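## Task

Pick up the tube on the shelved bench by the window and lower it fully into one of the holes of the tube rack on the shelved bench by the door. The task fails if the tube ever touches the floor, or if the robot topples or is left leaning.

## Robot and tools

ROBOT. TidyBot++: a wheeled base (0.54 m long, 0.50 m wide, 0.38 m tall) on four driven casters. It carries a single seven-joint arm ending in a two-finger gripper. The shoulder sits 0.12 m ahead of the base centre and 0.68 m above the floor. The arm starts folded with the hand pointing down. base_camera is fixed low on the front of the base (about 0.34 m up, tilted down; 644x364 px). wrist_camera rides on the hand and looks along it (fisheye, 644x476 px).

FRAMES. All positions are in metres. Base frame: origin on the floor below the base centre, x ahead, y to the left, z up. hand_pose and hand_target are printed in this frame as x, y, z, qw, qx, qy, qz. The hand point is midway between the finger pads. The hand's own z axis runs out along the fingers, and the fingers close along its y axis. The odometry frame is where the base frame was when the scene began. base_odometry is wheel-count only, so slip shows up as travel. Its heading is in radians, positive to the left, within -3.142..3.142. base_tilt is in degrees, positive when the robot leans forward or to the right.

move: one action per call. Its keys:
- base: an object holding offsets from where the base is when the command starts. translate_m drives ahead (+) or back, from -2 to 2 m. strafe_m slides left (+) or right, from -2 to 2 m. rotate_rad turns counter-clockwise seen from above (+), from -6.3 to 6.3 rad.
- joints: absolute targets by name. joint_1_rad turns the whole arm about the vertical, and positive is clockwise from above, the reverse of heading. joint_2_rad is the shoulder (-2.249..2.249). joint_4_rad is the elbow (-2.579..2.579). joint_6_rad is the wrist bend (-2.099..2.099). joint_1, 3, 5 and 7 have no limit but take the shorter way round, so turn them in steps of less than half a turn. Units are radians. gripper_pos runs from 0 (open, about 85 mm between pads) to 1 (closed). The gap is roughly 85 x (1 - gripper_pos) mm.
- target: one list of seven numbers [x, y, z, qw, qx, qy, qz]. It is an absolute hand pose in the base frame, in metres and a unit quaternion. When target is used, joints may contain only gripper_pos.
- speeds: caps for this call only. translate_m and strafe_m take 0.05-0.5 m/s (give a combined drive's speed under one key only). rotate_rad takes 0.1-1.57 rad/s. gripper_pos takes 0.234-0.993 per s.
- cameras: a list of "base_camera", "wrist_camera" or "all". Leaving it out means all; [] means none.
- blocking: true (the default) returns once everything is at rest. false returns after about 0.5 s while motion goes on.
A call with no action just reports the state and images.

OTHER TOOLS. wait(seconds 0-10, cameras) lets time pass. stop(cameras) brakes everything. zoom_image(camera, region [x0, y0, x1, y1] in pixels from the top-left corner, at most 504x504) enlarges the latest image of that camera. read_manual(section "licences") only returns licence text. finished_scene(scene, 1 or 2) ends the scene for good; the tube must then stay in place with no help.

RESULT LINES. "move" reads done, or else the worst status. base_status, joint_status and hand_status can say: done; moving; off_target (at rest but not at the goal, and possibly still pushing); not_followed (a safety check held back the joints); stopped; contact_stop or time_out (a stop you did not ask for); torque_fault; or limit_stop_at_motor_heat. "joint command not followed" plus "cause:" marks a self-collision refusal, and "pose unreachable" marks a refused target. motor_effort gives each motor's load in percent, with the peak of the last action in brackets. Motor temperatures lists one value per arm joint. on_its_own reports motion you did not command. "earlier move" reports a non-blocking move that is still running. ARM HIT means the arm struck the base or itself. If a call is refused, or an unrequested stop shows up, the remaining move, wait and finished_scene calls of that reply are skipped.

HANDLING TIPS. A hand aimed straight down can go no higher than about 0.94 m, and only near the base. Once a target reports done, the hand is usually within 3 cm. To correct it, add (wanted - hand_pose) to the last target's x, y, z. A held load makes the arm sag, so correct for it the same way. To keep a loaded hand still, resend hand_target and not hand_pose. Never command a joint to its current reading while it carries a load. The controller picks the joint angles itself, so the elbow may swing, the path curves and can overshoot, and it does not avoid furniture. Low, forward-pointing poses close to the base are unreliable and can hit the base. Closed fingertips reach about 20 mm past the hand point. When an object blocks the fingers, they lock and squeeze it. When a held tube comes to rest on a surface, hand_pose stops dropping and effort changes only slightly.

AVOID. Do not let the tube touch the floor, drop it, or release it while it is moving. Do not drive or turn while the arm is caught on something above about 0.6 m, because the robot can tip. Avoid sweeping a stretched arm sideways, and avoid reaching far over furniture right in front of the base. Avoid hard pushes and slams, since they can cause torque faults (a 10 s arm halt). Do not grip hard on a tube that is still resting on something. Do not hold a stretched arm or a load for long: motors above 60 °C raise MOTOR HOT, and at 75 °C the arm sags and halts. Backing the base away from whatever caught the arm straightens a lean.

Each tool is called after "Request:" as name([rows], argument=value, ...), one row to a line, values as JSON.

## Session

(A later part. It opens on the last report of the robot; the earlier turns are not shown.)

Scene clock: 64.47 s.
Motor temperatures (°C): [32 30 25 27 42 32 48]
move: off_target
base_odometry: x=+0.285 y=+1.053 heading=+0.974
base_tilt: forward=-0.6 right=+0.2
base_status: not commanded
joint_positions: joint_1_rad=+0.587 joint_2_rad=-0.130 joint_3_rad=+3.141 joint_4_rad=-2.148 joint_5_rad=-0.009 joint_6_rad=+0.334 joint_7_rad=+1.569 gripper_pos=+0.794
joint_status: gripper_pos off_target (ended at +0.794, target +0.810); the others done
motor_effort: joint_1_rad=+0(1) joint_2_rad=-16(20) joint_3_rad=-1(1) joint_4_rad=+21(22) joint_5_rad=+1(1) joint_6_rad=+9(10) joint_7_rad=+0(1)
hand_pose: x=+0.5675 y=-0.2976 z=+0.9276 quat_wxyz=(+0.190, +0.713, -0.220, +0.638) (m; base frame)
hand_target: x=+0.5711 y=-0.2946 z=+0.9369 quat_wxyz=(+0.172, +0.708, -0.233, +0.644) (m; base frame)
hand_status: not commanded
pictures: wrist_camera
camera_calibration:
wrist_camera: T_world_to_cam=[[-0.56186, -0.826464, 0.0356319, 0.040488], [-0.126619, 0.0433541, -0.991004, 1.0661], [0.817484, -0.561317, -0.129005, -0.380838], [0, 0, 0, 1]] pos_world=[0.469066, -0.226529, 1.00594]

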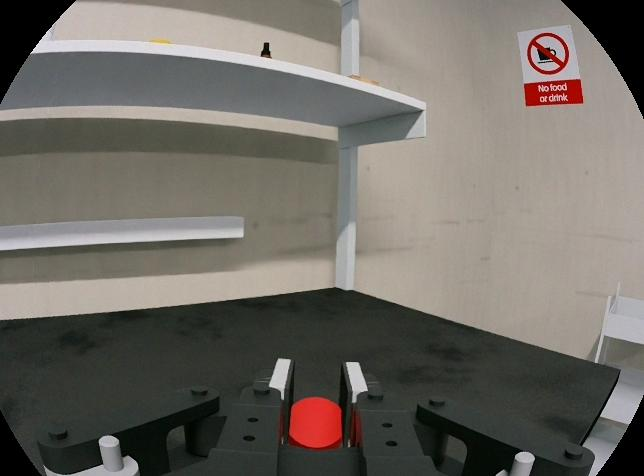

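Request:
move(joints={"joint_2_rad": -0.191, "joint_4_rad": -2.058, "joint_6_rad": 0.189}, cameras=[])

Request:
move(joints={"joint_2_rad": -0.245, "joint_4_rad": -1.985, "joint_6_rad": 0.065}, cameras=["wrist_camera"])

Scene clock: 66.40 s.
Motor temperatures (°C): [32 30 25 27 42 32 48]
move: done
base_odometry: x=+0.285 y=+1.053 heading=+0.974
base_tilt: forward=-0.6 right=+0.2
base_status: not commanded
joint_positions: joint_1_rad=+0.587 joint_2_rad=-0.186 joint_3_rad=+3.141 joint_4_rad=-2.083 joint_5_rad=-0.009 joint_6_rad=+0.222 joint_7_rad=+1.569 gripper_pos=+0.794
joint_status: all done
motor_effort: joint_1_rad=+0(2) joint_2_rad=-15(18) joint_3_rad=-1(1) joint_4_rad=+22(23) joint_5_rad=+1(1) joint_6_rad=+9(10) joint_7_rad=+0(1)
hand_pose: x=+0.5605 y=-0.2926 z=+0.9625 quat_wxyz=(+0.191, +0.710, -0.219, +0.642) (m; base frame)
hand_target: x=+0.5628 y=-0.2899 z=+0.9697 quat_wxyz=(+0.174, +0.707, -0.233, +0.645) (m; base frame)
hand_status: not commanded
pictures: none
No camera images: "cameras" was empty.

Scene clock: 67.57 s.
Motor temperatures (°C): [32 30 25 27 42 32 48]
move: done
base_odometry: x=+0.285 y=+1.053 heading=+0.974
base_tilt: forward=-0.6 right=+0.2
base_status: not commanded
joint_positions: joint_1_rad=+0.587 joint_2_rad=-0.240 joint_3_rad=+3.141 joint_4_rad=-2.010 joint_5_rad=-0.009 joint_6_rad=+0.100 joint_7_rad=+1.569 gripper_pos=+0.794
joint_status: all done
motor_effort: joint_1_rad=-1(1) joint_2_rad=-13(16) joint_3_rad=-1(1) joint_4_rad=+23(24) joint_5_rad=+1(1) joint_6_rad=+9(10) joint_7_rad=+0(1)
hand_pose: x=+0.5509 y=-0.2858 z=+0.9975 quat_wxyz=(+0.191, +0.708, -0.218, +0.643) (m; base frame)
hand_target: x=+0.5516 y=-0.2834 z=+1.0045 quat_wxyz=(+0.176, +0.705, -0.233, +0.646) (m; base frame)
hand_status: not commanded
pictures: wrist_camera
camera_calibration:
wrist_camera: T_world_to_cam=[[-0.560739, -0.827255, 0.0349467, 0.0383152], [-0.11432, 0.0355494, -0.992808, 1.12558], [0.820062, -0.560701, -0.114506, -0.367289], [0, 0, 0, 1]] pos_world=[0.451362, -0.214257, 1.07409]

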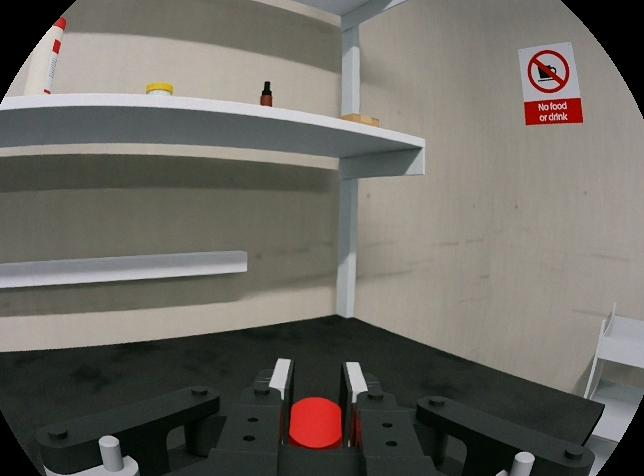

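Request:
move(base={"translate_m": -0.4}, cameras=["wrist_camera"])

Scene clock: 72.17 s.
Motor temperatures (°C): [32 30 25 27 42 32 48]
move: done
base_odometry: x=+0.060 y=+0.722 heading=+0.973
base_tilt: forward=-0.7 right=+0.2
base_status: done
joint_positions: joint_1_rad=+0.592 joint_2_rad=-0.249 joint_3_rad=+3.136 joint_4_rad=-2.009 joint_5_rad=-0.008 joint_6_rad=+0.098 joint_7_rad=+1.569 gripper_pos=+0.794
joint_status: not commanded
motor_effort: joint_1_rad=+0(2) joint_2_rad=-13(17) joint_3_rad=+0(2) joint_4_rad=+23(24) joint_5_rad=+1(1) joint_6_rad=+9(9) joint_7_rad=+0(1)
hand_pose: x=+0.5490 y=-0.2836 z=+1.0018 quat_wxyz=(+0.192, +0.706, -0.217, +0.646) (m; base frame)
hand_target: x=+0.5516 y=-0.2834 z=+1.0045 quat_wxyz=(+0.176, +0.705, -0.233, +0.646) (m; base frame)
hand_status: not commanded
pictures: wrist_camera
camera_calibration:
wrist_camera: T_world_to_cam=[[-0.560276, -0.827511, 0.0362861, 0.0372826], [-0.10897, 0.030211, -0.993586, 1.12593], [0.821107, -0.560636, -0.1071, -0.37198], [0, 0, 0, 1]] pos_world=[0.449016, -0.211709, 1.07752]

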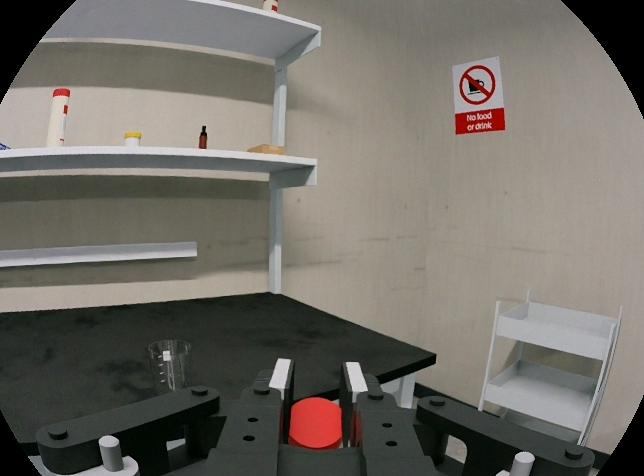

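Request:
move(base={"translate_m": -0.8582, "strafe_m": 0.1293, "rotate_rad": 3.144}, joints={"joint_1_rad": 0.0, "joint_2_rad": 0.0, "joint_3_rad": 3.120, "joint_4_rad": -1.2, "joint_5_rad": 0.03, "joint_6_rad": -0.72, "joint_7_rad": 1.483})

Scene clock: 77.27 s.
Motor temperatures (°C): [32 30 25 27 42 32 48]
move: done
base_odometry: x=-0.530 y=+0.085 heading=-2.167
base_tilt: forward=-0.6 right=+0.2
base_status: done
joint_positions: joint_1_rad=-0.001 joint_2_rad=+0.004 joint_3_rad=+3.121 joint_4_rad=-1.231 joint_5_rad=+0.004 joint_6_rad=-0.682 joint_7_rad=+1.569 gripper_pos=+0.794
joint_status: all done
motor_effort: joint_1_rad=+0(4) joint_2_rad=-22(26) joint_3_rad=-1(4) joint_4_rad=+22(24) joint_5_rad=+1(2) joint_6_rad=+9(10) joint_7_rad=+1(2)
hand_pose: x=+0.7098 y=+0.0134 z=+1.1007 quat_wxyz=(-0.005, +0.818, +0.009, +0.575) (m; base frame)
hand_target: x=+0.7042 y=+0.0078 z=+1.1100 quat_wxyz=(-0.017, +0.819, -0.024, +0.573) (m; base frame)
hand_status: not commanded
pictures: base_camera, wrist_camera
camera_calibration:
wrist_camera: T_world_to_cam=[[0.0238891, -0.998601, 0.0471643, -0.0549053], [-0.352867, -0.0525639, -0.934196, 1.34154], [0.935368, 0.00567438, -0.353629, -0.144231], [0, 0, 0, 1]] pos_world=[0.609608, 0.0165068, 1.20485]

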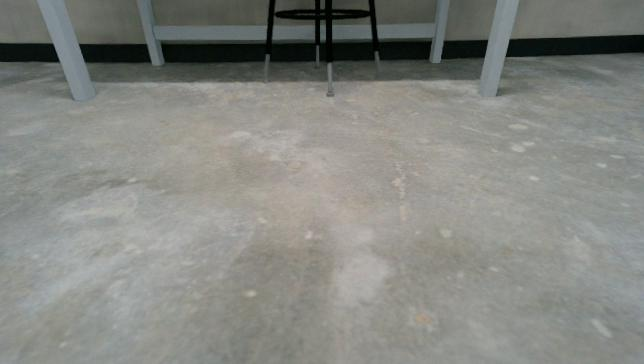

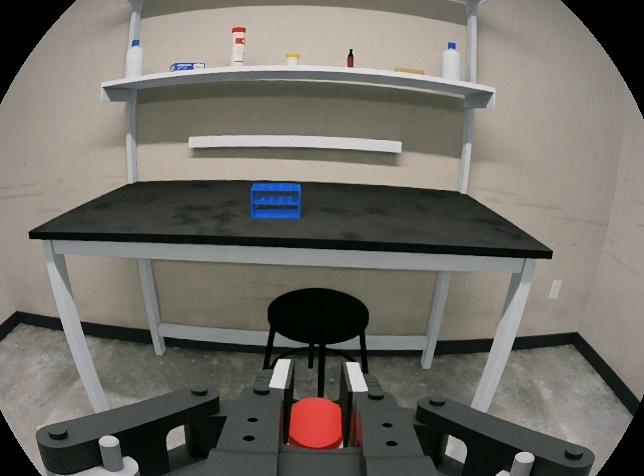

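Request:
zoom_image(camera="wrist_camera", region=[230, 165, 330, 235])

Scaled by 5.040.

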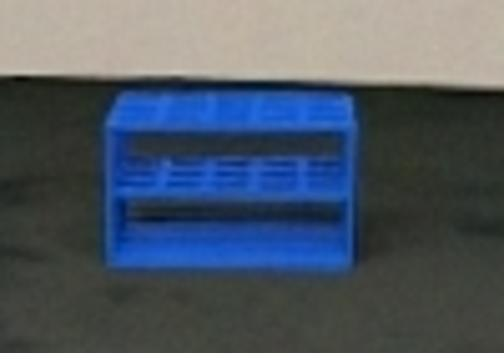

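Request:
move(base={"translate_m": 0.88, "strafe_m": 0.19}, joints={"joint_1_rad": 0.0, "joint_2_rad": -0.04, "joint_3_rad": 3.16, "joint_4_rad": -0.676, "joint_5_rad": 0.03, "joint_6_rad": -1.637, "joint_7_rad": 1.483}, speeds={"translate_m": 0.4}, cameras=["wrist_camera"])

Request:
zoom_image(camera="wrist_camera", region=[220, 316, 420, 476])

Scene clock: 85.73 s.
Motor temperatures (°C): [32 30 25 27 42 32 48]
move: done
base_odometry: x=-0.867 y=-0.750 heading=-2.166
base_tilt: forward=-0.6 right=+0.2
base_status: done
joint_positions: joint_1_rad=-0.001 joint_2_rad=-0.034 joint_3_rad=+3.138 joint_4_rad=-0.703 joint_5_rad=+0.004 joint_6_rad=-1.600 joint_7_rad=+1.569 gripper_pos=+0.794
joint_status: all done
motor_effort: joint_1_rad=-1(2) joint_2_rad=-14(23) joint_3_rad=-1(2) joint_4_rad=+15(23) joint_5_rad=+1(2) joint_6_rad=+7(9) joint_7_rad=-1(2)
hand_pose: x=+0.5378 y=+0.0020 z=+1.1488 quat_wxyz=(+0.000, +0.906, +0.000, +0.423) (m; base frame)
hand_target: x=+0.5264 y=-0.0158 z=+1.1541 quat_wxyz=(-0.002, +0.905, -0.055, +0.421) (m; base frame)
hand_status: not commanded
pictures: wrist_camera
camera_calibration:
wrist_camera: T_world_to_cam=[[0.0194608, -0.998922, 0.0421542, -0.0562533], [-0.65451, -0.0446007, -0.754737, 1.28114], [0.755803, -0.0129026, -0.654672, 0.476163], [0, 0, 0, 1]] pos_world=[0.479727, 0.00709062, 1.28102]

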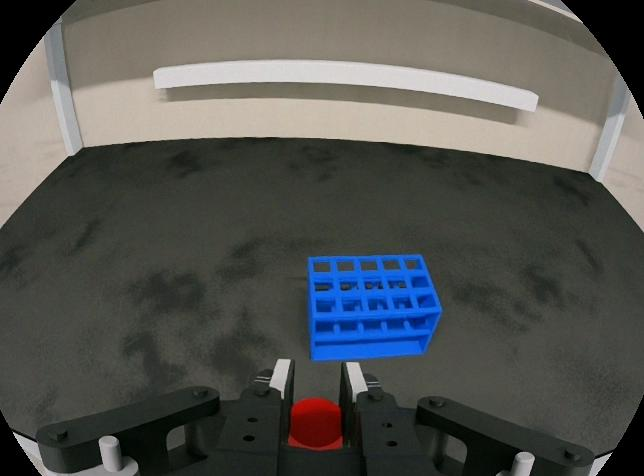

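Scaled by 2.520.

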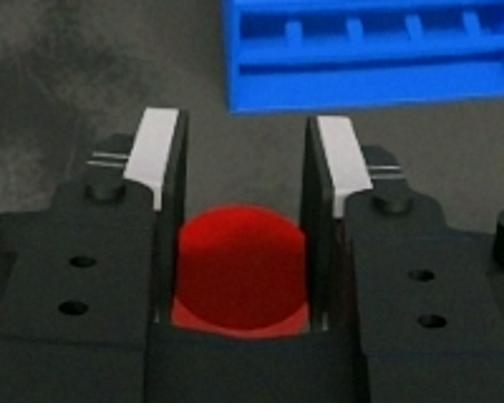

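Request:
zoom_image(camera="wrist_camera", region=[290, 240, 460, 370])

Scaled by 2.965.

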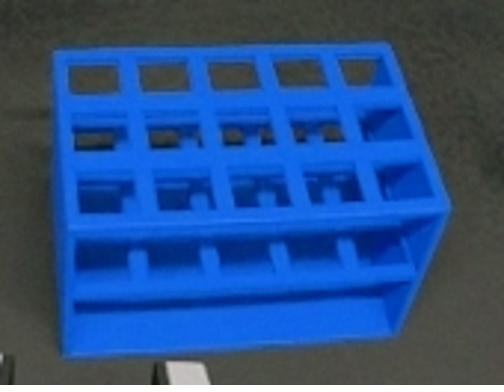

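Request:
zoom_image(camera="wrist_camera", region=[300, 290, 380, 365])

Request:
zoom_image(camera="wrist_camera", region=[380, 245, 460, 365])

Scaled by 6.300.

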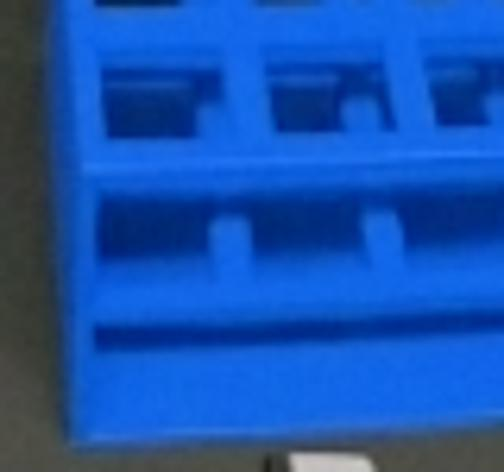

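Scaled by 4.200.

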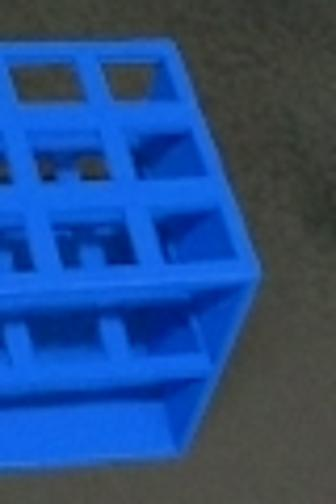

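Request:
move(base={"translate_m": 0.10, "strafe_m": -0.008}, speeds={"translate_m": 0.2}, joints={"joint_1_rad": 0.0, "joint_2_rad": 0.027, "joint_3_rad": 3.16, "joint_4_rad": -0.546, "joint_5_rad": 0.03, "joint_6_rad": -1.715, "joint_7_rad": 1.483}, cameras=["wrist_camera"])

Scene clock: 95.20 s.
Motor temperatures (°C): [32 30 25 27 42 32 48]
move: done
base_odometry: x=-0.929 y=-0.829 heading=-2.166
base_tilt: forward=-0.6 right=+0.2
base_status: done
joint_positions: joint_1_rad=-0.001 joint_2_rad=+0.031 joint_3_rad=+3.139 joint_4_rad=-0.573 joint_5_rad=+0.004 joint_6_rad=-1.677 joint_7_rad=+1.569 gripper_pos=+0.794
joint_status: all done
motor_effort: joint_1_rad=-1(2) joint_2_rad=-15(22) joint_3_rad=-1(1) joint_4_rad=+15(17) joint_5_rad=+1(2) joint_6_rad=+7(8) joint_7_rad=+0(2)
hand_pose: x=+0.5465 y=+0.0017 z=+1.1582 quat_wxyz=(+0.000, +0.909, +0.000, +0.417) (m; base frame)
hand_target: x=+0.5353 y=-0.0153 z=+1.1620 quat_wxyz=(-0.002, +0.908, -0.056, +0.414) (m; base frame)
hand_status: not commanded
pictures: wrist_camera
camera_calibration:
wrist_camera: T_world_to_cam=[[0.0192617, -0.998949, 0.0415938, -0.0563665], [-0.663319, -0.0438954, -0.747049, 1.28992], [0.748089, -0.0132006, -0.663467, 0.490087], [0, 0, 0, 1]] pos_world=[0.490086, 0.00678371, 1.29113]

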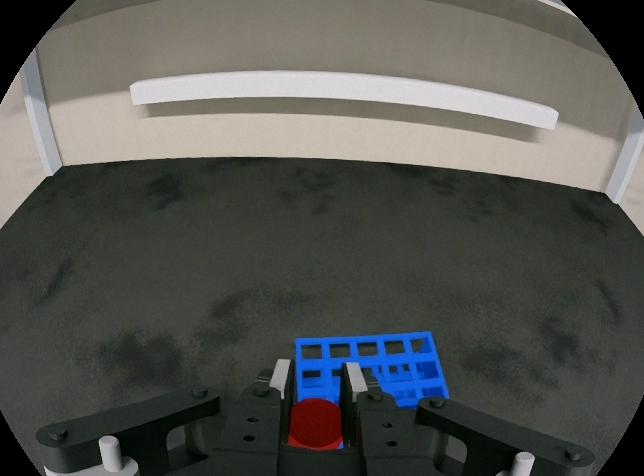

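Request:
zoom_image(camera="wrist_camera", region=[270, 320, 460, 450])

Scaled by 2.653.

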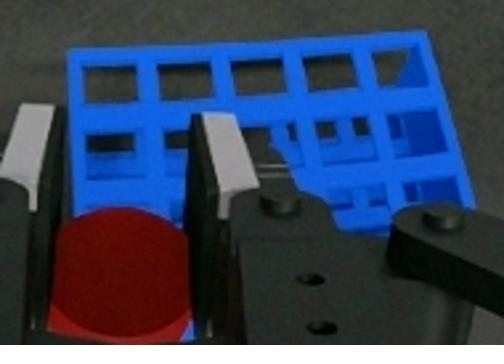

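Request:
move(base={"translate_m": 0.05}, speeds={"translate_m": 0.1}, cameras=["wrist_camera"])

Request:
zoom_image(camera="wrist_camera", region=[260, 350, 480, 476])

Scene clock: 101.17 s.
Motor temperatures (°C): [32 30 25 27 41 32 48]
move: done
base_odometry: x=-0.958 y=-0.871 heading=-2.166
base_tilt: forward=-0.6 right=+0.2
base_status: done
joint_positions: joint_1_rad=-0.001 joint_2_rad=+0.029 joint_3_rad=+3.139 joint_4_rad=-0.572 joint_5_rad=+0.004 joint_6_rad=-1.680 joint_7_rad=+1.569 gripper_pos=+0.794
joint_status: not commanded
motor_effort: joint_1_rad=-1(2) joint_2_rad=-15(19) joint_3_rad=-1(2) joint_4_rad=+15(15) joint_5_rad=+1(2) joint_6_rad=+7(7) joint_7_rad=+0(1)
hand_pose: x=+0.5448 y=+0.0014 z=+1.1588 quat_wxyz=(+0.001, +0.909, -0.001, +0.417) (m; base frame)
hand_target: x=+0.5353 y=-0.0153 z=+1.1620 quat_wxyz=(-0.002, +0.908, -0.056, +0.414) (m; base frame)
hand_status: not commanded
pictures: wrist_camera
camera_calibration:
wrist_camera: T_world_to_cam=[[0.018567, -0.998964, 0.0415467, -0.0561639], [-0.663509, -0.0433959, -0.746909, 1.28914], [0.747938, -0.0136987, -0.663627, 0.492035], [0, 0, 0, 1]] pos_world=[0.488389, 0.00657809, 1.29173]

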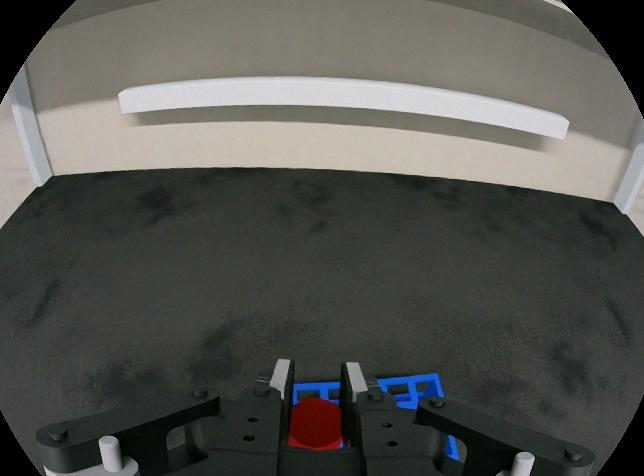

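Scaled by 2.291.

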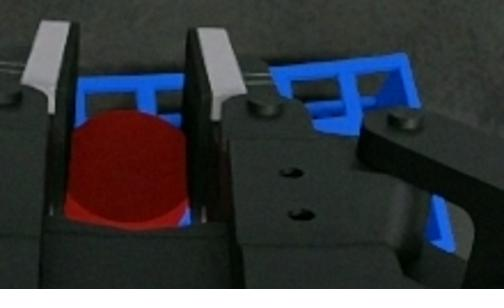

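Request:
zoom_image(camera="wrist_camera", region=[380, 360, 480, 476])

Request:
zoom_image(camera="wrist_camera", region=[270, 355, 370, 455])

Scaled by 4.345.

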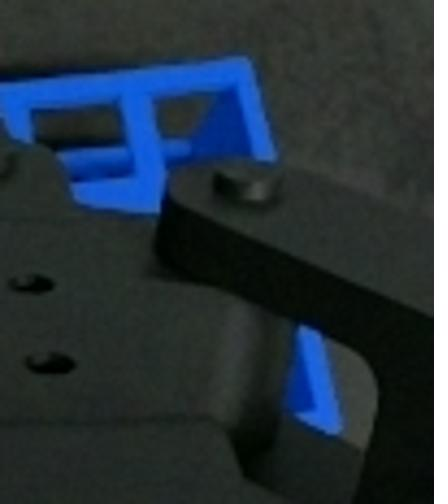

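Scaled by 5.040.

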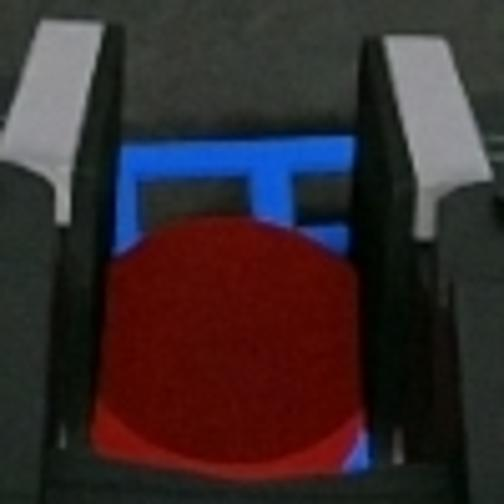

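Request:
zoom_image(camera="wrist_camera", region=[435, 425, 475, 470])

Scaled by 11.200.

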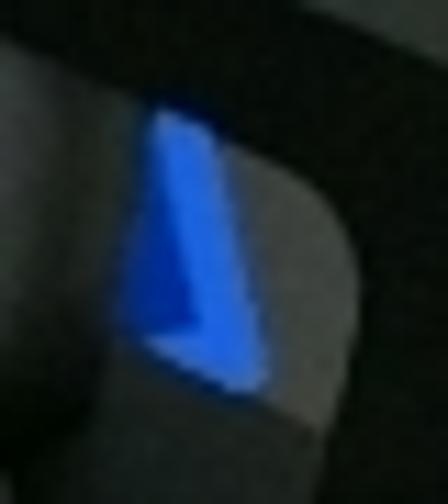

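Request:
move(base={"translate_m": 0.0283, "strafe_m": -0.0027}, speeds={"translate_m": 0.1}, cameras=["wrist_camera"])

Request:
zoom_image(camera="wrist_camera", region=[380, 376, 480, 476])

Request:
zoom_image(camera="wrist_camera", region=[270, 376, 370, 476])

Scene clock: 114.60 s.
Motor temperatures (°C): [32 30 25 27 41 32 48]
move: done
base_odometry: x=-0.976 y=-0.893 heading=-2.166
base_tilt: forward=-0.6 right=+0.2
base_status: done
joint_positions: joint_1_rad=-0.001 joint_2_rad=+0.031 joint_3_rad=+3.140 joint_4_rad=-0.571 joint_5_rad=+0.004 joint_6_rad=-1.682 joint_7_rad=+1.569 gripper_pos=+0.794
joint_status: not commanded
motor_effort: joint_1_rad=-1(3) joint_2_rad=-15(19) joint_3_rad=-1(2) joint_4_rad=+15(16) joint_5_rad=+1(2) joint_6_rad=+7(7) joint_7_rad=+0(1)
hand_pose: x=+0.5457 y=+0.0013 z=+1.1577 quat_wxyz=(+0.001, +0.909, -0.001, +0.416) (m; base frame)
hand_target: x=+0.5353 y=-0.0153 z=+1.1620 quat_wxyz=(-0.002, +0.908, -0.056, +0.414) (m; base frame)
hand_status: not commanded
pictures: wrist_camera
camera_calibration:
wrist_camera: T_world_to_cam=[[0.0182687, -0.998973, 0.0414679, -0.0561053], [-0.665744, -0.0430974, -0.744935, 1.28786], [0.745957, -0.013998, -0.665847, 0.494273], [0, 0, 0, 1]] pos_world=[0.489704, 0.00637472, 1.29081]

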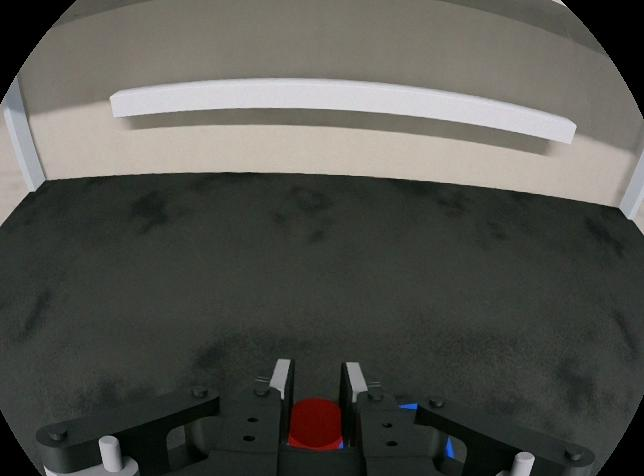

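Scaled by 5.040.

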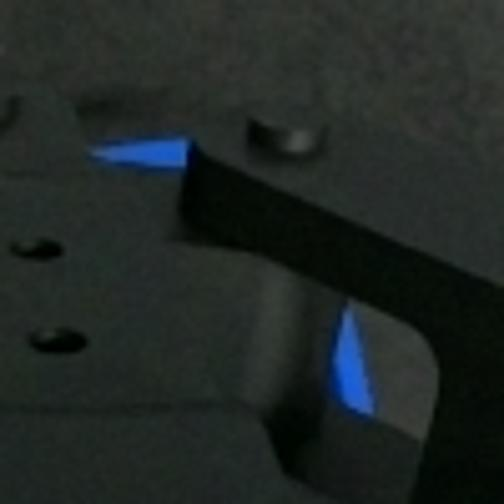

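Scaled by 5.040.

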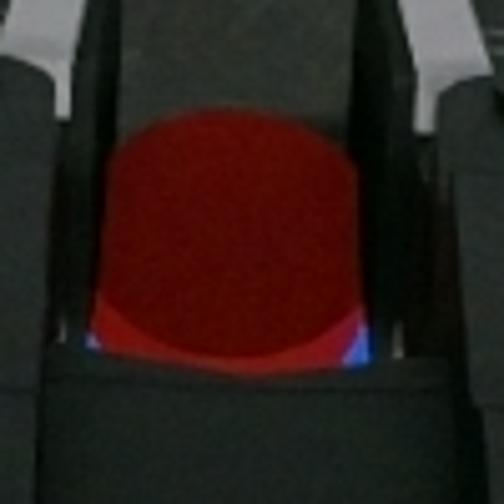

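Request:
move(joints={"joint_1_rad": 0.0, "joint_2_rad": -0.066, "joint_3_rad": 3.16, "joint_4_rad": -0.812, "joint_5_rad": 0.03, "joint_6_rad": -1.508, "joint_7_rad": 1.483}, cameras=["wrist_camera"])

Scene clock: 117.87 s.
Motor temperatures (°C): [32 30 25 27 41 32 48]
move: done
base_odometry: x=-0.976 y=-0.893 heading=-2.166
base_tilt: forward=-0.6 right=+0.2
base_status: not commanded
joint_positions: joint_1_rad=-0.001 joint_2_rad=-0.052 joint_3_rad=+3.140 joint_4_rad=-0.789 joint_5_rad=+0.004 joint_6_rad=-1.544 joint_7_rad=+1.569 gripper_pos=+0.794
joint_status: all done
motor_effort: joint_1_rad=+0(2) joint_2_rad=-14(16) joint_3_rad=-1(2) joint_4_rad=+16(17) joint_5_rad=+1(2) joint_6_rad=+7(8) joint_7_rad=+1(1)
hand_pose: x=+0.5446 y=+0.0013 z=+1.1315 quat_wxyz=(+0.001, +0.909, -0.001, +0.417) (m; base frame)
hand_target: x=+0.5459 y=-0.0163 z=+1.1361 quat_wxyz=(-0.002, +0.901, -0.054, +0.429) (m; base frame)
hand_status: not commanded
pictures: wrist_camera
camera_calibration:
wrist_camera: T_world_to_cam=[[0.0185566, -0.998941, 0.0420979, -0.0557195], [-0.663983, -0.0437922, -0.746464, 1.26836], [0.747517, -0.0141005, -0.664093, 0.474924], [0, 0, 0, 1]] pos_world=[0.488192, 0.00658052, 1.26453]

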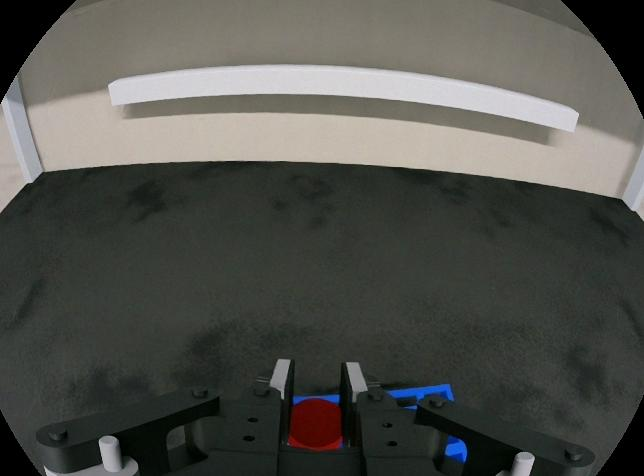

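Request:
zoom_image(camera="wrist_camera", region=[380, 376, 480, 476])

Request:
zoom_image(camera="wrist_camera", region=[270, 366, 370, 466])

Scaled by 5.040.

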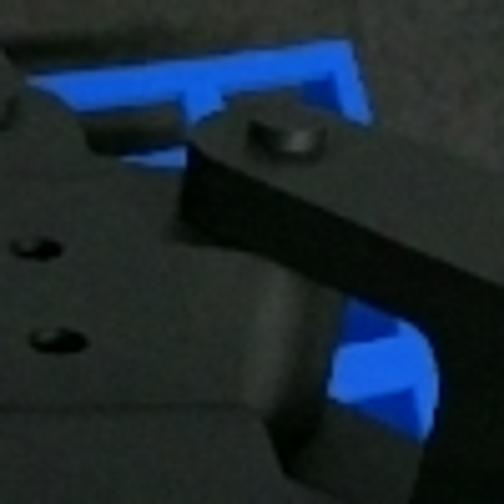

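Scaled by 5.040.

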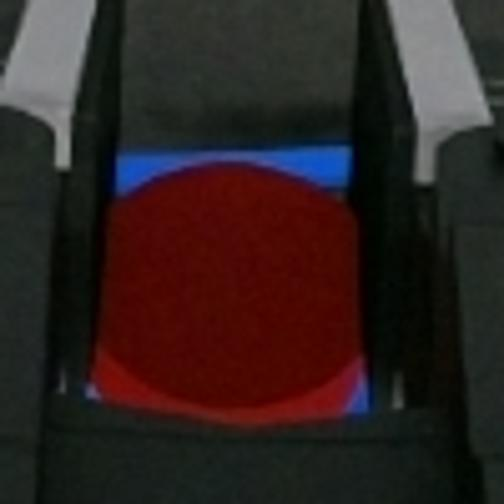

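Request:
move(joints={"joint_1_rad": 0.0, "joint_2_rad": -0.103, "joint_3_rad": 3.16, "joint_4_rad": -0.912, "joint_5_rad": 0.03, "joint_6_rad": -1.430, "joint_7_rad": 1.483}, cameras=["wrist_camera"])

Scene clock: 121.37 s.
Motor temperatures (°C): [32 30 25 27 41 32 48]
move: done
base_odometry: x=-0.976 y=-0.893 heading=-2.166
base_tilt: forward=-0.6 right=+0.2
base_status: not commanded
joint_positions: joint_1_rad=-0.001 joint_2_rad=-0.095 joint_3_rad=+3.140 joint_4_rad=-0.884 joint_5_rad=+0.004 joint_6_rad=-1.461 joint_7_rad=+1.569 gripper_pos=+0.794
joint_status: all done
motor_effort: joint_1_rad=-1(2) joint_2_rad=-13(15) joint_3_rad=-1(2) joint_4_rad=+17(17) joint_5_rad=+1(1) joint_6_rad=+7(7) joint_7_rad=+0(1)
hand_pose: x=+0.5446 y=+0.0014 z=+1.1264 quat_wxyz=(+0.001, +0.902, +0.000, +0.431) (m; base frame)
hand_target: x=+0.5475 y=-0.0166 z=+1.1245 quat_wxyz=(-0.002, +0.898, -0.053, +0.436) (m; base frame)
hand_status: not commanded
pictures: wrist_camera
camera_calibration:
wrist_camera: T_world_to_cam=[[0.0174227, -0.998928, 0.0428935, -0.0558002], [-0.640252, -0.0440972, -0.766898, 1.27468], [0.767967, -0.0141012, -0.640334, 0.433554], [0, 0, 0, 1]] pos_world=[0.484136, 0.00658318, 1.25756]

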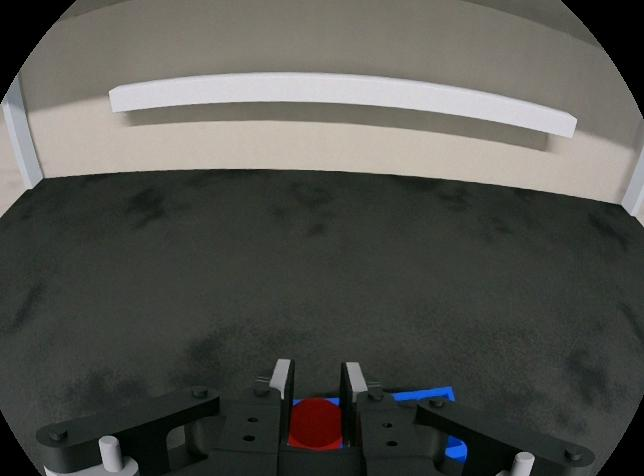

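Request:
move(joints={"joint_1_rad": 0.0, "joint_2_rad": -0.120, "joint_3_rad": 3.16, "joint_4_rad": -0.976, "joint_5_rad": 0.03, "joint_6_rad": -1.396, "joint_7_rad": 1.483}, cameras=["wrist_camera"])

Request:
zoom_image(camera="wrist_camera", region=[260, 356, 480, 476])

Scene clock: 123.30 s.
Motor temperatures (°C): [32 30 25 27 41 32 48]
move: off_target
base_odometry: x=-0.976 y=-0.893 heading=-2.166
base_tilt: forward=-0.6 right=+0.2
base_status: not commanded
joint_positions: joint_1_rad=-0.001 joint_2_rad=-0.123 joint_3_rad=+3.140 joint_4_rad=-0.935 joint_5_rad=+0.004 joint_6_rad=-1.411 joint_7_rad=+1.568 gripper_pos=+0.794
joint_status: joint_4_rad off_target (ended at -0.935, target -0.976); the others done
motor_effort: joint_1_rad=-1(1) joint_2_rad=-10(13) joint_3_rad=-1(2) joint_4_rad=+15(16) joint_5_rad=+1(1) joint_6_rad=+5(7) joint_7_rad=+0(1)
hand_pose: x=+0.5429 y=+0.0014 z=+1.1266 quat_wxyz=(+0.001, +0.896, +0.000, +0.443) (m; base frame)
hand_target: x=+0.5478 y=-0.0166 z=+1.1096 quat_wxyz=(-0.002, +0.901, -0.052, +0.430) (m; base frame)
hand_status: not commanded
pictures: wrist_camera
camera_calibration:
wrist_camera: T_world_to_cam=[[0.0163188, -0.998923, 0.0434262, -0.0557842], [-0.619298, -0.0441961, -0.783911, 1.28152], [0.784987, -0.0141012, -0.619352, 0.402113], [0, 0, 0, 1]] pos_world=[0.478897, 0.00658405, 1.25607]

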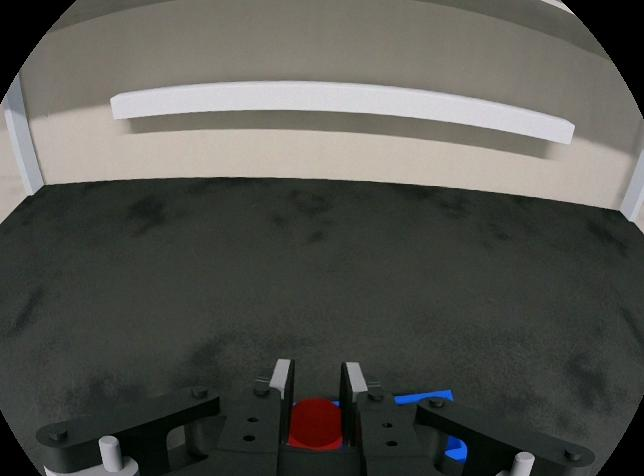

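Scaled by 2.291.

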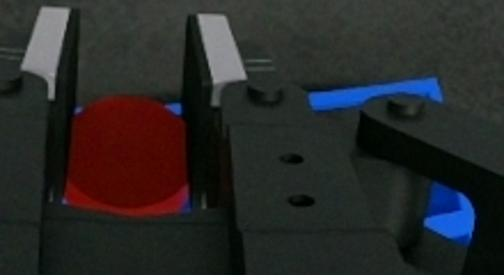

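Request:
zoom_image(camera="wrist_camera", region=[282, 392, 352, 457])

Scaled by 7.200.

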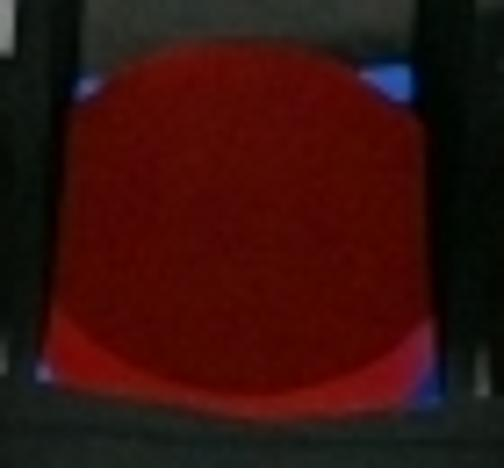

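Request:
move(base={"translate_m": 0.006}, speeds={"translate_m": 0.05}, cameras=["wrist_camera"])

Scene clock: 139.63 s.
Motor temperatures (°C): [32 30 25 27 41 32 48]
move: done
base_odometry: x=-0.979 y=-0.898 heading=-2.165
base_tilt: forward=-0.6 right=+0.2
base_status: done
joint_positions: joint_1_rad=-0.001 joint_2_rad=-0.125 joint_3_rad=+3.140 joint_4_rad=-0.940 joint_5_rad=+0.004 joint_6_rad=-1.409 joint_7_rad=+1.568 gripper_pos=+0.794
joint_status: not commanded
motor_effort: joint_1_rad=-1(1) joint_2_rad=-10(15) joint_3_rad=-1(2) joint_4_rad=+15(16) joint_5_rad=+1(1) joint_6_rad=+5(7) joint_7_rad=+0(1)
hand_pose: x=+0.5425 y=+0.0012 z=+1.1259 quat_wxyz=(+0.001, +0.897, -0.001, +0.443) (m; base frame)
hand_target: x=+0.5478 y=-0.0166 z=+1.1096 quat_wxyz=(-0.002, +0.901, -0.052, +0.430) (m; base frame)
hand_status: not commanded
pictures: wrist_camera
camera_calibration:
wrist_camera: T_world_to_cam=[[0.0158641, -0.998943, 0.0431506, -0.05529], [-0.619536, -0.0436939, -0.783751, 1.28069], [0.784808, -0.0142999, -0.619574, 0.402276], [0, 0, 0, 1]] pos_world=[0.478599, 0.00647916, 1.25536]

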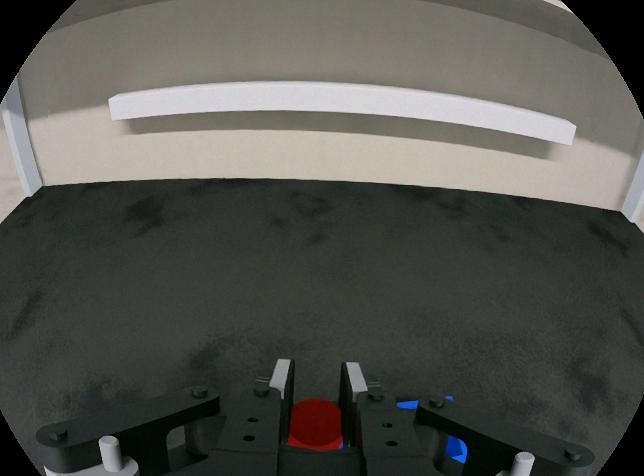

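Request:
move(base={"translate_m": 0.006}, speeds={"translate_m": 0.05}, cameras=["wrist_camera"])

Scene clock: 140.63 s.
Motor temperatures (°C): [32 30 25 27 41 32 48]
move: done
base_odometry: x=-0.983 y=-0.903 heading=-2.165
base_tilt: forward=-0.6 right=+0.2
base_status: done
joint_positions: joint_1_rad=-0.001 joint_2_rad=-0.125 joint_3_rad=+3.140 joint_4_rad=-0.943 joint_5_rad=+0.004 joint_6_rad=-1.407 joint_7_rad=+1.568 gripper_pos=+0.794
joint_status: not commanded
motor_effort: joint_1_rad=-1(1) joint_2_rad=-10(16) joint_3_rad=-1(1) joint_4_rad=+15(16) joint_5_rad=+1(2) joint_6_rad=+6(7) joint_7_rad=+0(1)
hand_pose: x=+0.5428 y=+0.0012 z=+1.1249 quat_wxyz=(+0.001, +0.897, -0.001, +0.443) (m; base frame)
hand_target: x=+0.5478 y=-0.0166 z=+1.1096 quat_wxyz=(-0.002, +0.901, -0.052, +0.430) (m; base frame)
hand_status: not commanded
pictures: wrist_camera
camera_calibration:
wrist_camera: T_world_to_cam=[[0.0159683, -0.998938, 0.0432122, -0.055382], [-0.620317, -0.0437926, -0.783128, 1.27976], [0.784189, -0.0143, -0.620358, 0.402754], [0, 0, 0, 1]] pos_world=[0.478904, 0.00648002, 1.25446]

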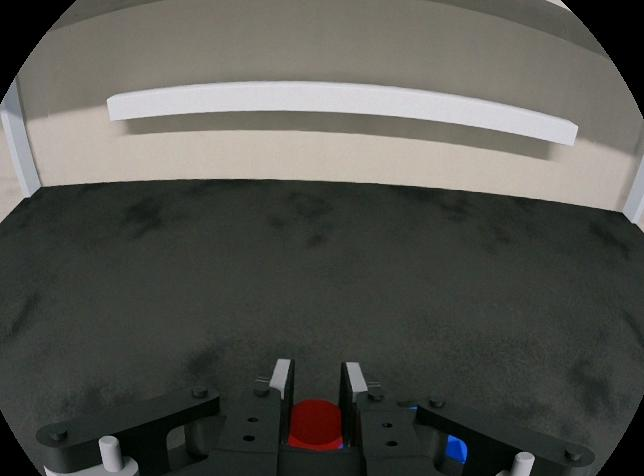

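Request:
zoom_image(camera="wrist_camera", region=[380, 376, 480, 476])

Scaled by 5.040.

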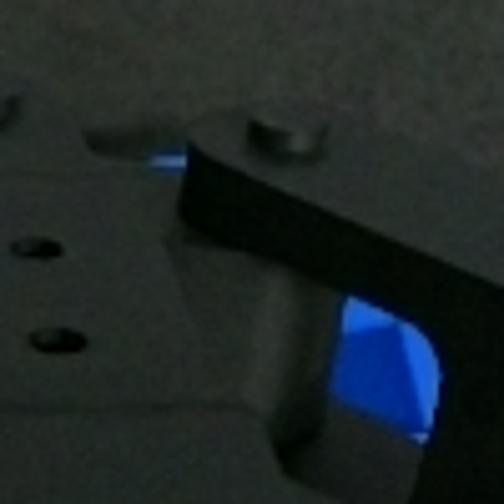

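Request:
zoom_image(camera="wrist_camera", region=[282, 392, 352, 457])

Scaled by 7.200.

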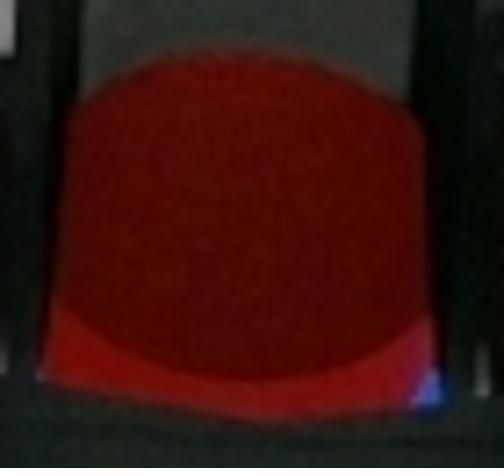

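Request:
move(joints={"joint_6_rad": -1.148}, cameras=[])

Request:
move(joints={"joint_2_rad": -0.249, "joint_4_rad": -1.130}, cameras=["wrist_camera"])

Request:
zoom_image(camera="wrist_camera", region=[270, 300, 490, 476])

Scene clock: 149.77 s.
Motor temperatures (°C): [32 30 25 27 41 32 48]
move: done
base_odometry: x=-0.983 y=-0.903 heading=-2.165
base_tilt: forward=-0.6 right=+0.2
base_status: not commanded
joint_positions: joint_1_rad=-0.001 joint_2_rad=-0.123 joint_3_rad=+3.140 joint_4_rad=-0.961 joint_5_rad=+0.004 joint_6_rad=-1.170 joint_7_rad=+1.568 gripper_pos=+0.794
joint_status: all done
motor_effort: joint_1_rad=+0(1) joint_2_rad=-13(15) joint_3_rad=-1(1) joint_4_rad=+18(19) joint_5_rad=+1(1) joint_6_rad=+8(9) joint_7_rad=+0(1)
hand_pose: x=+0.5828 y=+0.0014 z=+1.1780 quat_wxyz=(+0.001, +0.844, +0.000, +0.537) (m; base frame)
hand_target: x=+0.5885 y=-0.0168 z=+1.1750 quat_wxyz=(-0.005, +0.841, -0.047, +0.539) (m; base frame)
hand_status: not commanded
pictures: none
No camera images: "cameras" was empty.

Scene clock: 150.90 s.
Motor temperatures (°C): [32 30 25 27 41 32 48]
move: done
base_odometry: x=-0.983 y=-0.903 heading=-2.165
base_tilt: forward=-0.6 right=+0.2
base_status: not commanded
joint_positions: joint_1_rad=-0.001 joint_2_rad=-0.245 joint_3_rad=+3.140 joint_4_rad=-1.108 joint_5_rad=+0.004 joint_6_rad=-1.170 joint_7_rad=+1.568 gripper_pos=+0.794
joint_status: all done
motor_effort: joint_1_rad=-1(2) joint_2_rad=-10(15) joint_3_rad=-1(1) joint_4_rad=+19(20) joint_5_rad=+1(1) joint_6_rad=+8(9) joint_7_rad=+0(1)
hand_pose: x=+0.5345 y=+0.0014 z=+1.1556 quat_wxyz=(+0.001, +0.850, +0.000, +0.526) (m; base frame)
hand_target: x=+0.5369 y=-0.0167 z=+1.1520 quat_wxyz=(-0.006, +0.848, -0.048, +0.528) (m; base frame)
hand_status: not commanded
pictures: wrist_camera
camera_calibration:
wrist_camera: T_world_to_cam=[[0.00807474, -0.998917, 0.0458167, -0.0552488], [-0.459745, -0.0443971, -0.88694, 1.33284], [0.888014, -0.0139022, -0.459606, 0.187099], [0, 0, 0, 1]] pos_world=[0.447066, 0.00658631, 1.27067]

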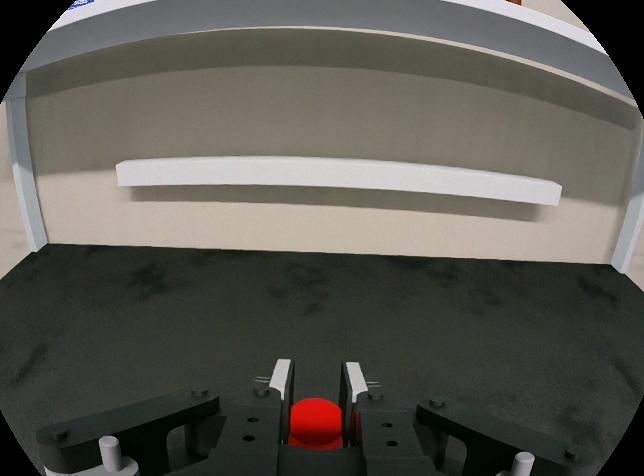

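Scaled by 2.291.

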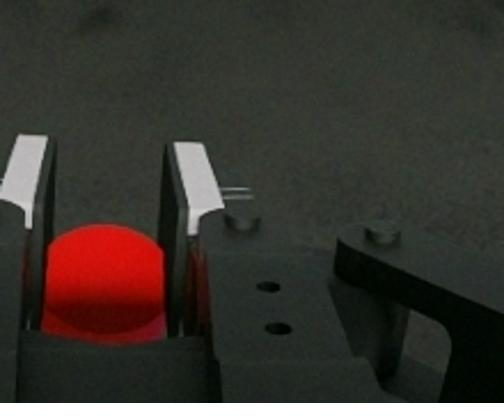

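Request:
zoom_image(camera="wrist_camera", region=[282, 392, 352, 457])

Scaled by 7.200.

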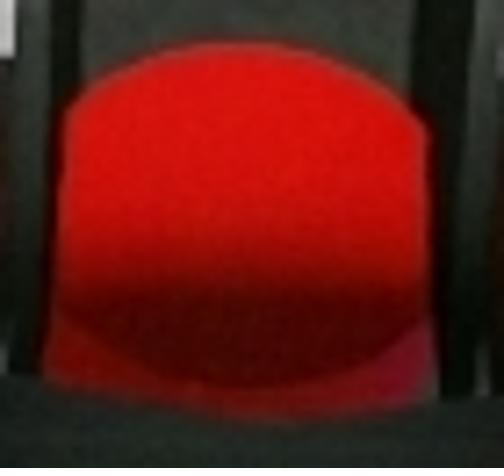

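Request:
move(joints={"joint_1_rad": 0.0, "joint_2_rad": -0.280, "joint_3_rad": 3.16, "joint_4_rad": -1.2295, "joint_5_rad": 0.03, "joint_6_rad": -1.092, "joint_7_rad": 1.483}, cameras=["wrist_camera"])

Scene clock: 154.47 s.
Motor temperatures (°C): [32 30 25 27 41 32 48]
move: done
base_odometry: x=-0.983 y=-0.903 heading=-2.165
base_tilt: forward=-0.6 right=+0.2
base_status: not commanded
joint_positions: joint_1_rad=-0.001 joint_2_rad=-0.266 joint_3_rad=+3.140 joint_4_rad=-1.210 joint_5_rad=+0.004 joint_6_rad=-1.127 joint_7_rad=+1.568 gripper_pos=+0.794
joint_status: all done
motor_effort: joint_1_rad=-1(2) joint_2_rad=-9(10) joint_3_rad=+0(2) joint_4_rad=+19(21) joint_5_rad=+1(2) joint_6_rad=+8(9) joint_7_rad=+1(1)
hand_pose: x=+0.5362 y=+0.0014 z=+1.1232 quat_wxyz=(+0.001, +0.860, +0.000, +0.510) (m; base frame)
hand_target: x=+0.5357 y=-0.0166 z=+1.1281 quat_wxyz=(-0.006, +0.851, -0.047, +0.523) (m; base frame)
hand_status: not commanded
pictures: wrist_camera
camera_calibration:
wrist_camera: T_world_to_cam=[[0.00992131, -0.998904, 0.0457455, -0.0545992], [-0.492432, -0.0446966, -0.869202, 1.30239], [0.870294, -0.0139029, -0.492336, 0.216911], [0, 0, 0, 1]] pos_world=[0.453106, 0.00668892, 1.24133]

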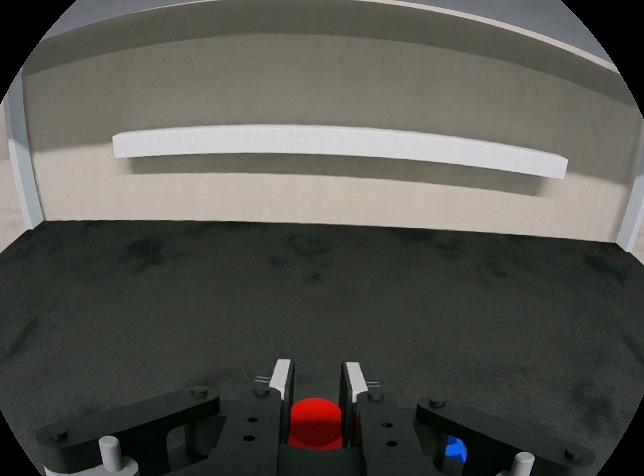

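Request:
move(joints={"joint_1_rad": 0.0, "joint_2_rad": -0.308, "joint_3_rad": 3.16, "joint_4_rad": -1.316, "joint_5_rad": 0.03, "joint_6_rad": -1.030, "joint_7_rad": 1.483}, cameras=["wrist_camera"])

Scene clock: 157.80 s.
Motor temperatures (°C): [32 30 25 27 41 32 48]
move: done
base_odometry: x=-0.983 y=-0.903 heading=-2.165
base_tilt: forward=-0.6 right=+0.2
base_status: not commanded
joint_positions: joint_1_rad=-0.001 joint_2_rad=-0.295 joint_3_rad=+3.140 joint_4_rad=-1.295 joint_5_rad=+0.004 joint_6_rad=-1.066 joint_7_rad=+1.568 gripper_pos=+0.794
joint_status: all done
motor_effort: joint_1_rad=-1(2) joint_2_rad=-8(10) joint_3_rad=+0(1) joint_4_rad=+20(21) joint_5_rad=+1(1) joint_6_rad=+8(9) joint_7_rad=+0(1)
hand_pose: x=+0.5352 y=+0.0014 z=+1.1061 quat_wxyz=(+0.001, +0.859, +0.000, +0.512) (m; base frame)
hand_target: x=+0.5352 y=-0.0163 z=+1.1104 quat_wxyz=(-0.006, +0.850, -0.046, +0.524) (m; base frame)
hand_status: not commanded
pictures: wrist_camera
camera_calibration:
wrist_camera: T_world_to_cam=[[0.00993753, -0.998896, 0.0459069, -0.0539941], [-0.48923, -0.0448961, -0.870998, 1.28739], [0.872098, -0.0138035, -0.489137, 0.204776], [0, 0, 0, 1]] pos_world=[0.451782, 0.00669091, 1.22396]

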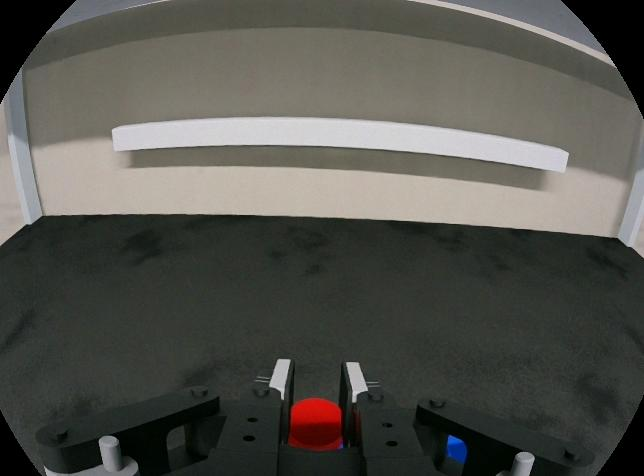

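Request:
move(joints={"joint_1_rad": 0.0, "joint_2_rad": -0.328, "joint_3_rad": 3.16, "joint_4_rad": -1.382, "joint_5_rad": 0.03, "joint_6_rad": -0.980, "joint_7_rad": 1.483}, cameras=["wrist_camera"])

Request:
zoom_image(camera="wrist_camera", region=[270, 356, 490, 476])

Scene clock: 159.67 s.
Motor temperatures (°C): [32 30 25 27 41 32 48]
move: done
base_odometry: x=-0.983 y=-0.903 heading=-2.165
base_tilt: forward=-0.6 right=+0.2
base_status: not commanded
joint_positions: joint_1_rad=-0.001 joint_2_rad=-0.315 joint_3_rad=+3.140 joint_4_rad=-1.361 joint_5_rad=+0.004 joint_6_rad=-1.014 joint_7_rad=+1.568 gripper_pos=+0.794
joint_status: all done
motor_effort: joint_1_rad=-1(2) joint_2_rad=-8(10) joint_3_rad=+0(1) joint_4_rad=+20(21) joint_5_rad=+1(2) joint_6_rad=+8(9) joint_7_rad=+0(1)
hand_pose: x=+0.5353 y=+0.0015 z=+1.0928 quat_wxyz=(+0.001, +0.857, +0.000, +0.515) (m; base frame)
hand_target: x=+0.5352 y=-0.0161 z=+1.0964 quat_wxyz=(-0.006, +0.849, -0.046, +0.526) (m; base frame)
hand_status: not commanded
pictures: wrist_camera
camera_calibration:
wrist_camera: T_world_to_cam=[[0.00984953, -0.998888, 0.0460952, -0.0535432], [-0.484028, -0.0450997, -0.873889, 1.27629], [0.874997, -0.013704, -0.483935, 0.19091], [0, 0, 0, 1]] pos_world=[0.451243, 0.00669294, 1.21019]

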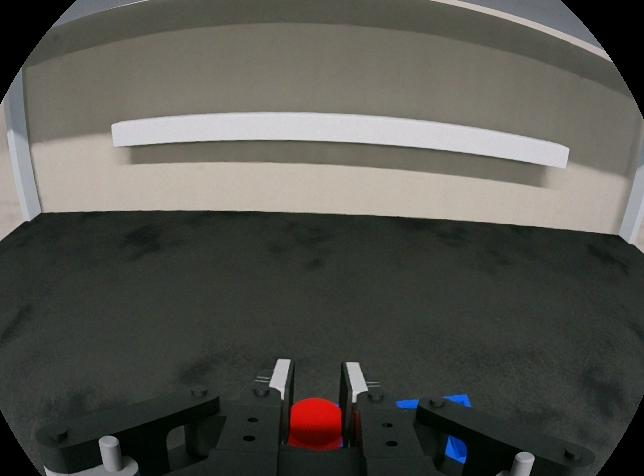

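Scaled by 2.291.

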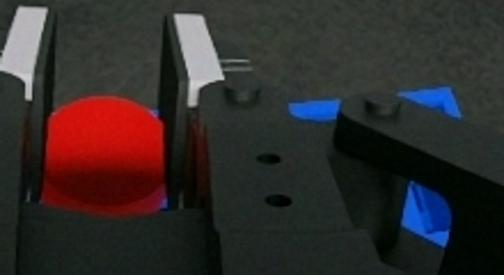

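Request:
move(joints={"joint_1_rad": 0.0, "joint_2_rad": -0.346, "joint_3_rad": 3.16, "joint_4_rad": -1.446, "joint_5_rad": 0.03, "joint_6_rad": -0.933, "joint_7_rad": 1.483}, cameras=[])

Scene clock: 161.30 s.
Motor temperatures (°C): [32 30 25 27 41 32 48]
move: done
base_odometry: x=-0.983 y=-0.903 heading=-2.165
base_tilt: forward=-0.6 right=+0.2
base_status: not commanded
joint_positions: joint_1_rad=-0.001 joint_2_rad=-0.333 joint_3_rad=+3.140 joint_4_rad=-1.426 joint_5_rad=+0.004 joint_6_rad=-0.967 joint_7_rad=+1.568 gripper_pos=+0.794
joint_status: all done
motor_effort: joint_1_rad=+0(2) joint_2_rad=-8(9) joint_3_rad=+0(1) joint_4_rad=+21(22) joint_5_rad=+1(2) joint_6_rad=+8(8) joint_7_rad=+0(1)
hand_pose: x=+0.5353 y=+0.0015 z=+1.0779 quat_wxyz=(+0.001, +0.857, +0.000, +0.515) (m; base frame)
hand_target: x=+0.5351 y=-0.0158 z=+1.0815 quat_wxyz=(-0.006, +0.849, -0.045, +0.526) (m; base frame)
hand_status: not commanded
pictures: none
No camera images: "cameras" was empty.

Request:
move(joints={"joint_1_rad": 0.0, "joint_2_rad": -0.357, "joint_3_rad": 3.16, "joint_4_rad": -1.487, "joint_5_rad": 0.03, "joint_6_rad": -0.903, "joint_7_rad": 1.483}, cameras=[])

Scene clock: 162.43 s.
Motor temperatures (°C): [32 30 25 27 41 32 48]
move: done
base_odometry: x=-0.983 y=-0.903 heading=-2.165
base_tilt: forward=-0.6 right=+0.2
base_status: not commanded
joint_positions: joint_1_rad=-0.001 joint_2_rad=-0.344 joint_3_rad=+3.140 joint_4_rad=-1.467 joint_5_rad=+0.004 joint_6_rad=-0.935 joint_7_rad=+1.568 gripper_pos=+0.794
joint_status: all done
motor_effort: joint_1_rad=+0(2) joint_2_rad=-7(8) joint_3_rad=+0(1) joint_4_rad=+21(22) joint_5_rad=+1(2) joint_6_rad=+8(9) joint_7_rad=+0(1)
hand_pose: x=+0.5354 y=+0.0015 z=+1.0683 quat_wxyz=(+0.001, +0.857, +0.000, +0.516) (m; base frame)
hand_target: x=+0.5349 y=-0.0157 z=+1.0714 quat_wxyz=(-0.006, +0.849, -0.045, +0.526) (m; base frame)
hand_status: not commanded
pictures: none
No camera images: "cameras" was empty.


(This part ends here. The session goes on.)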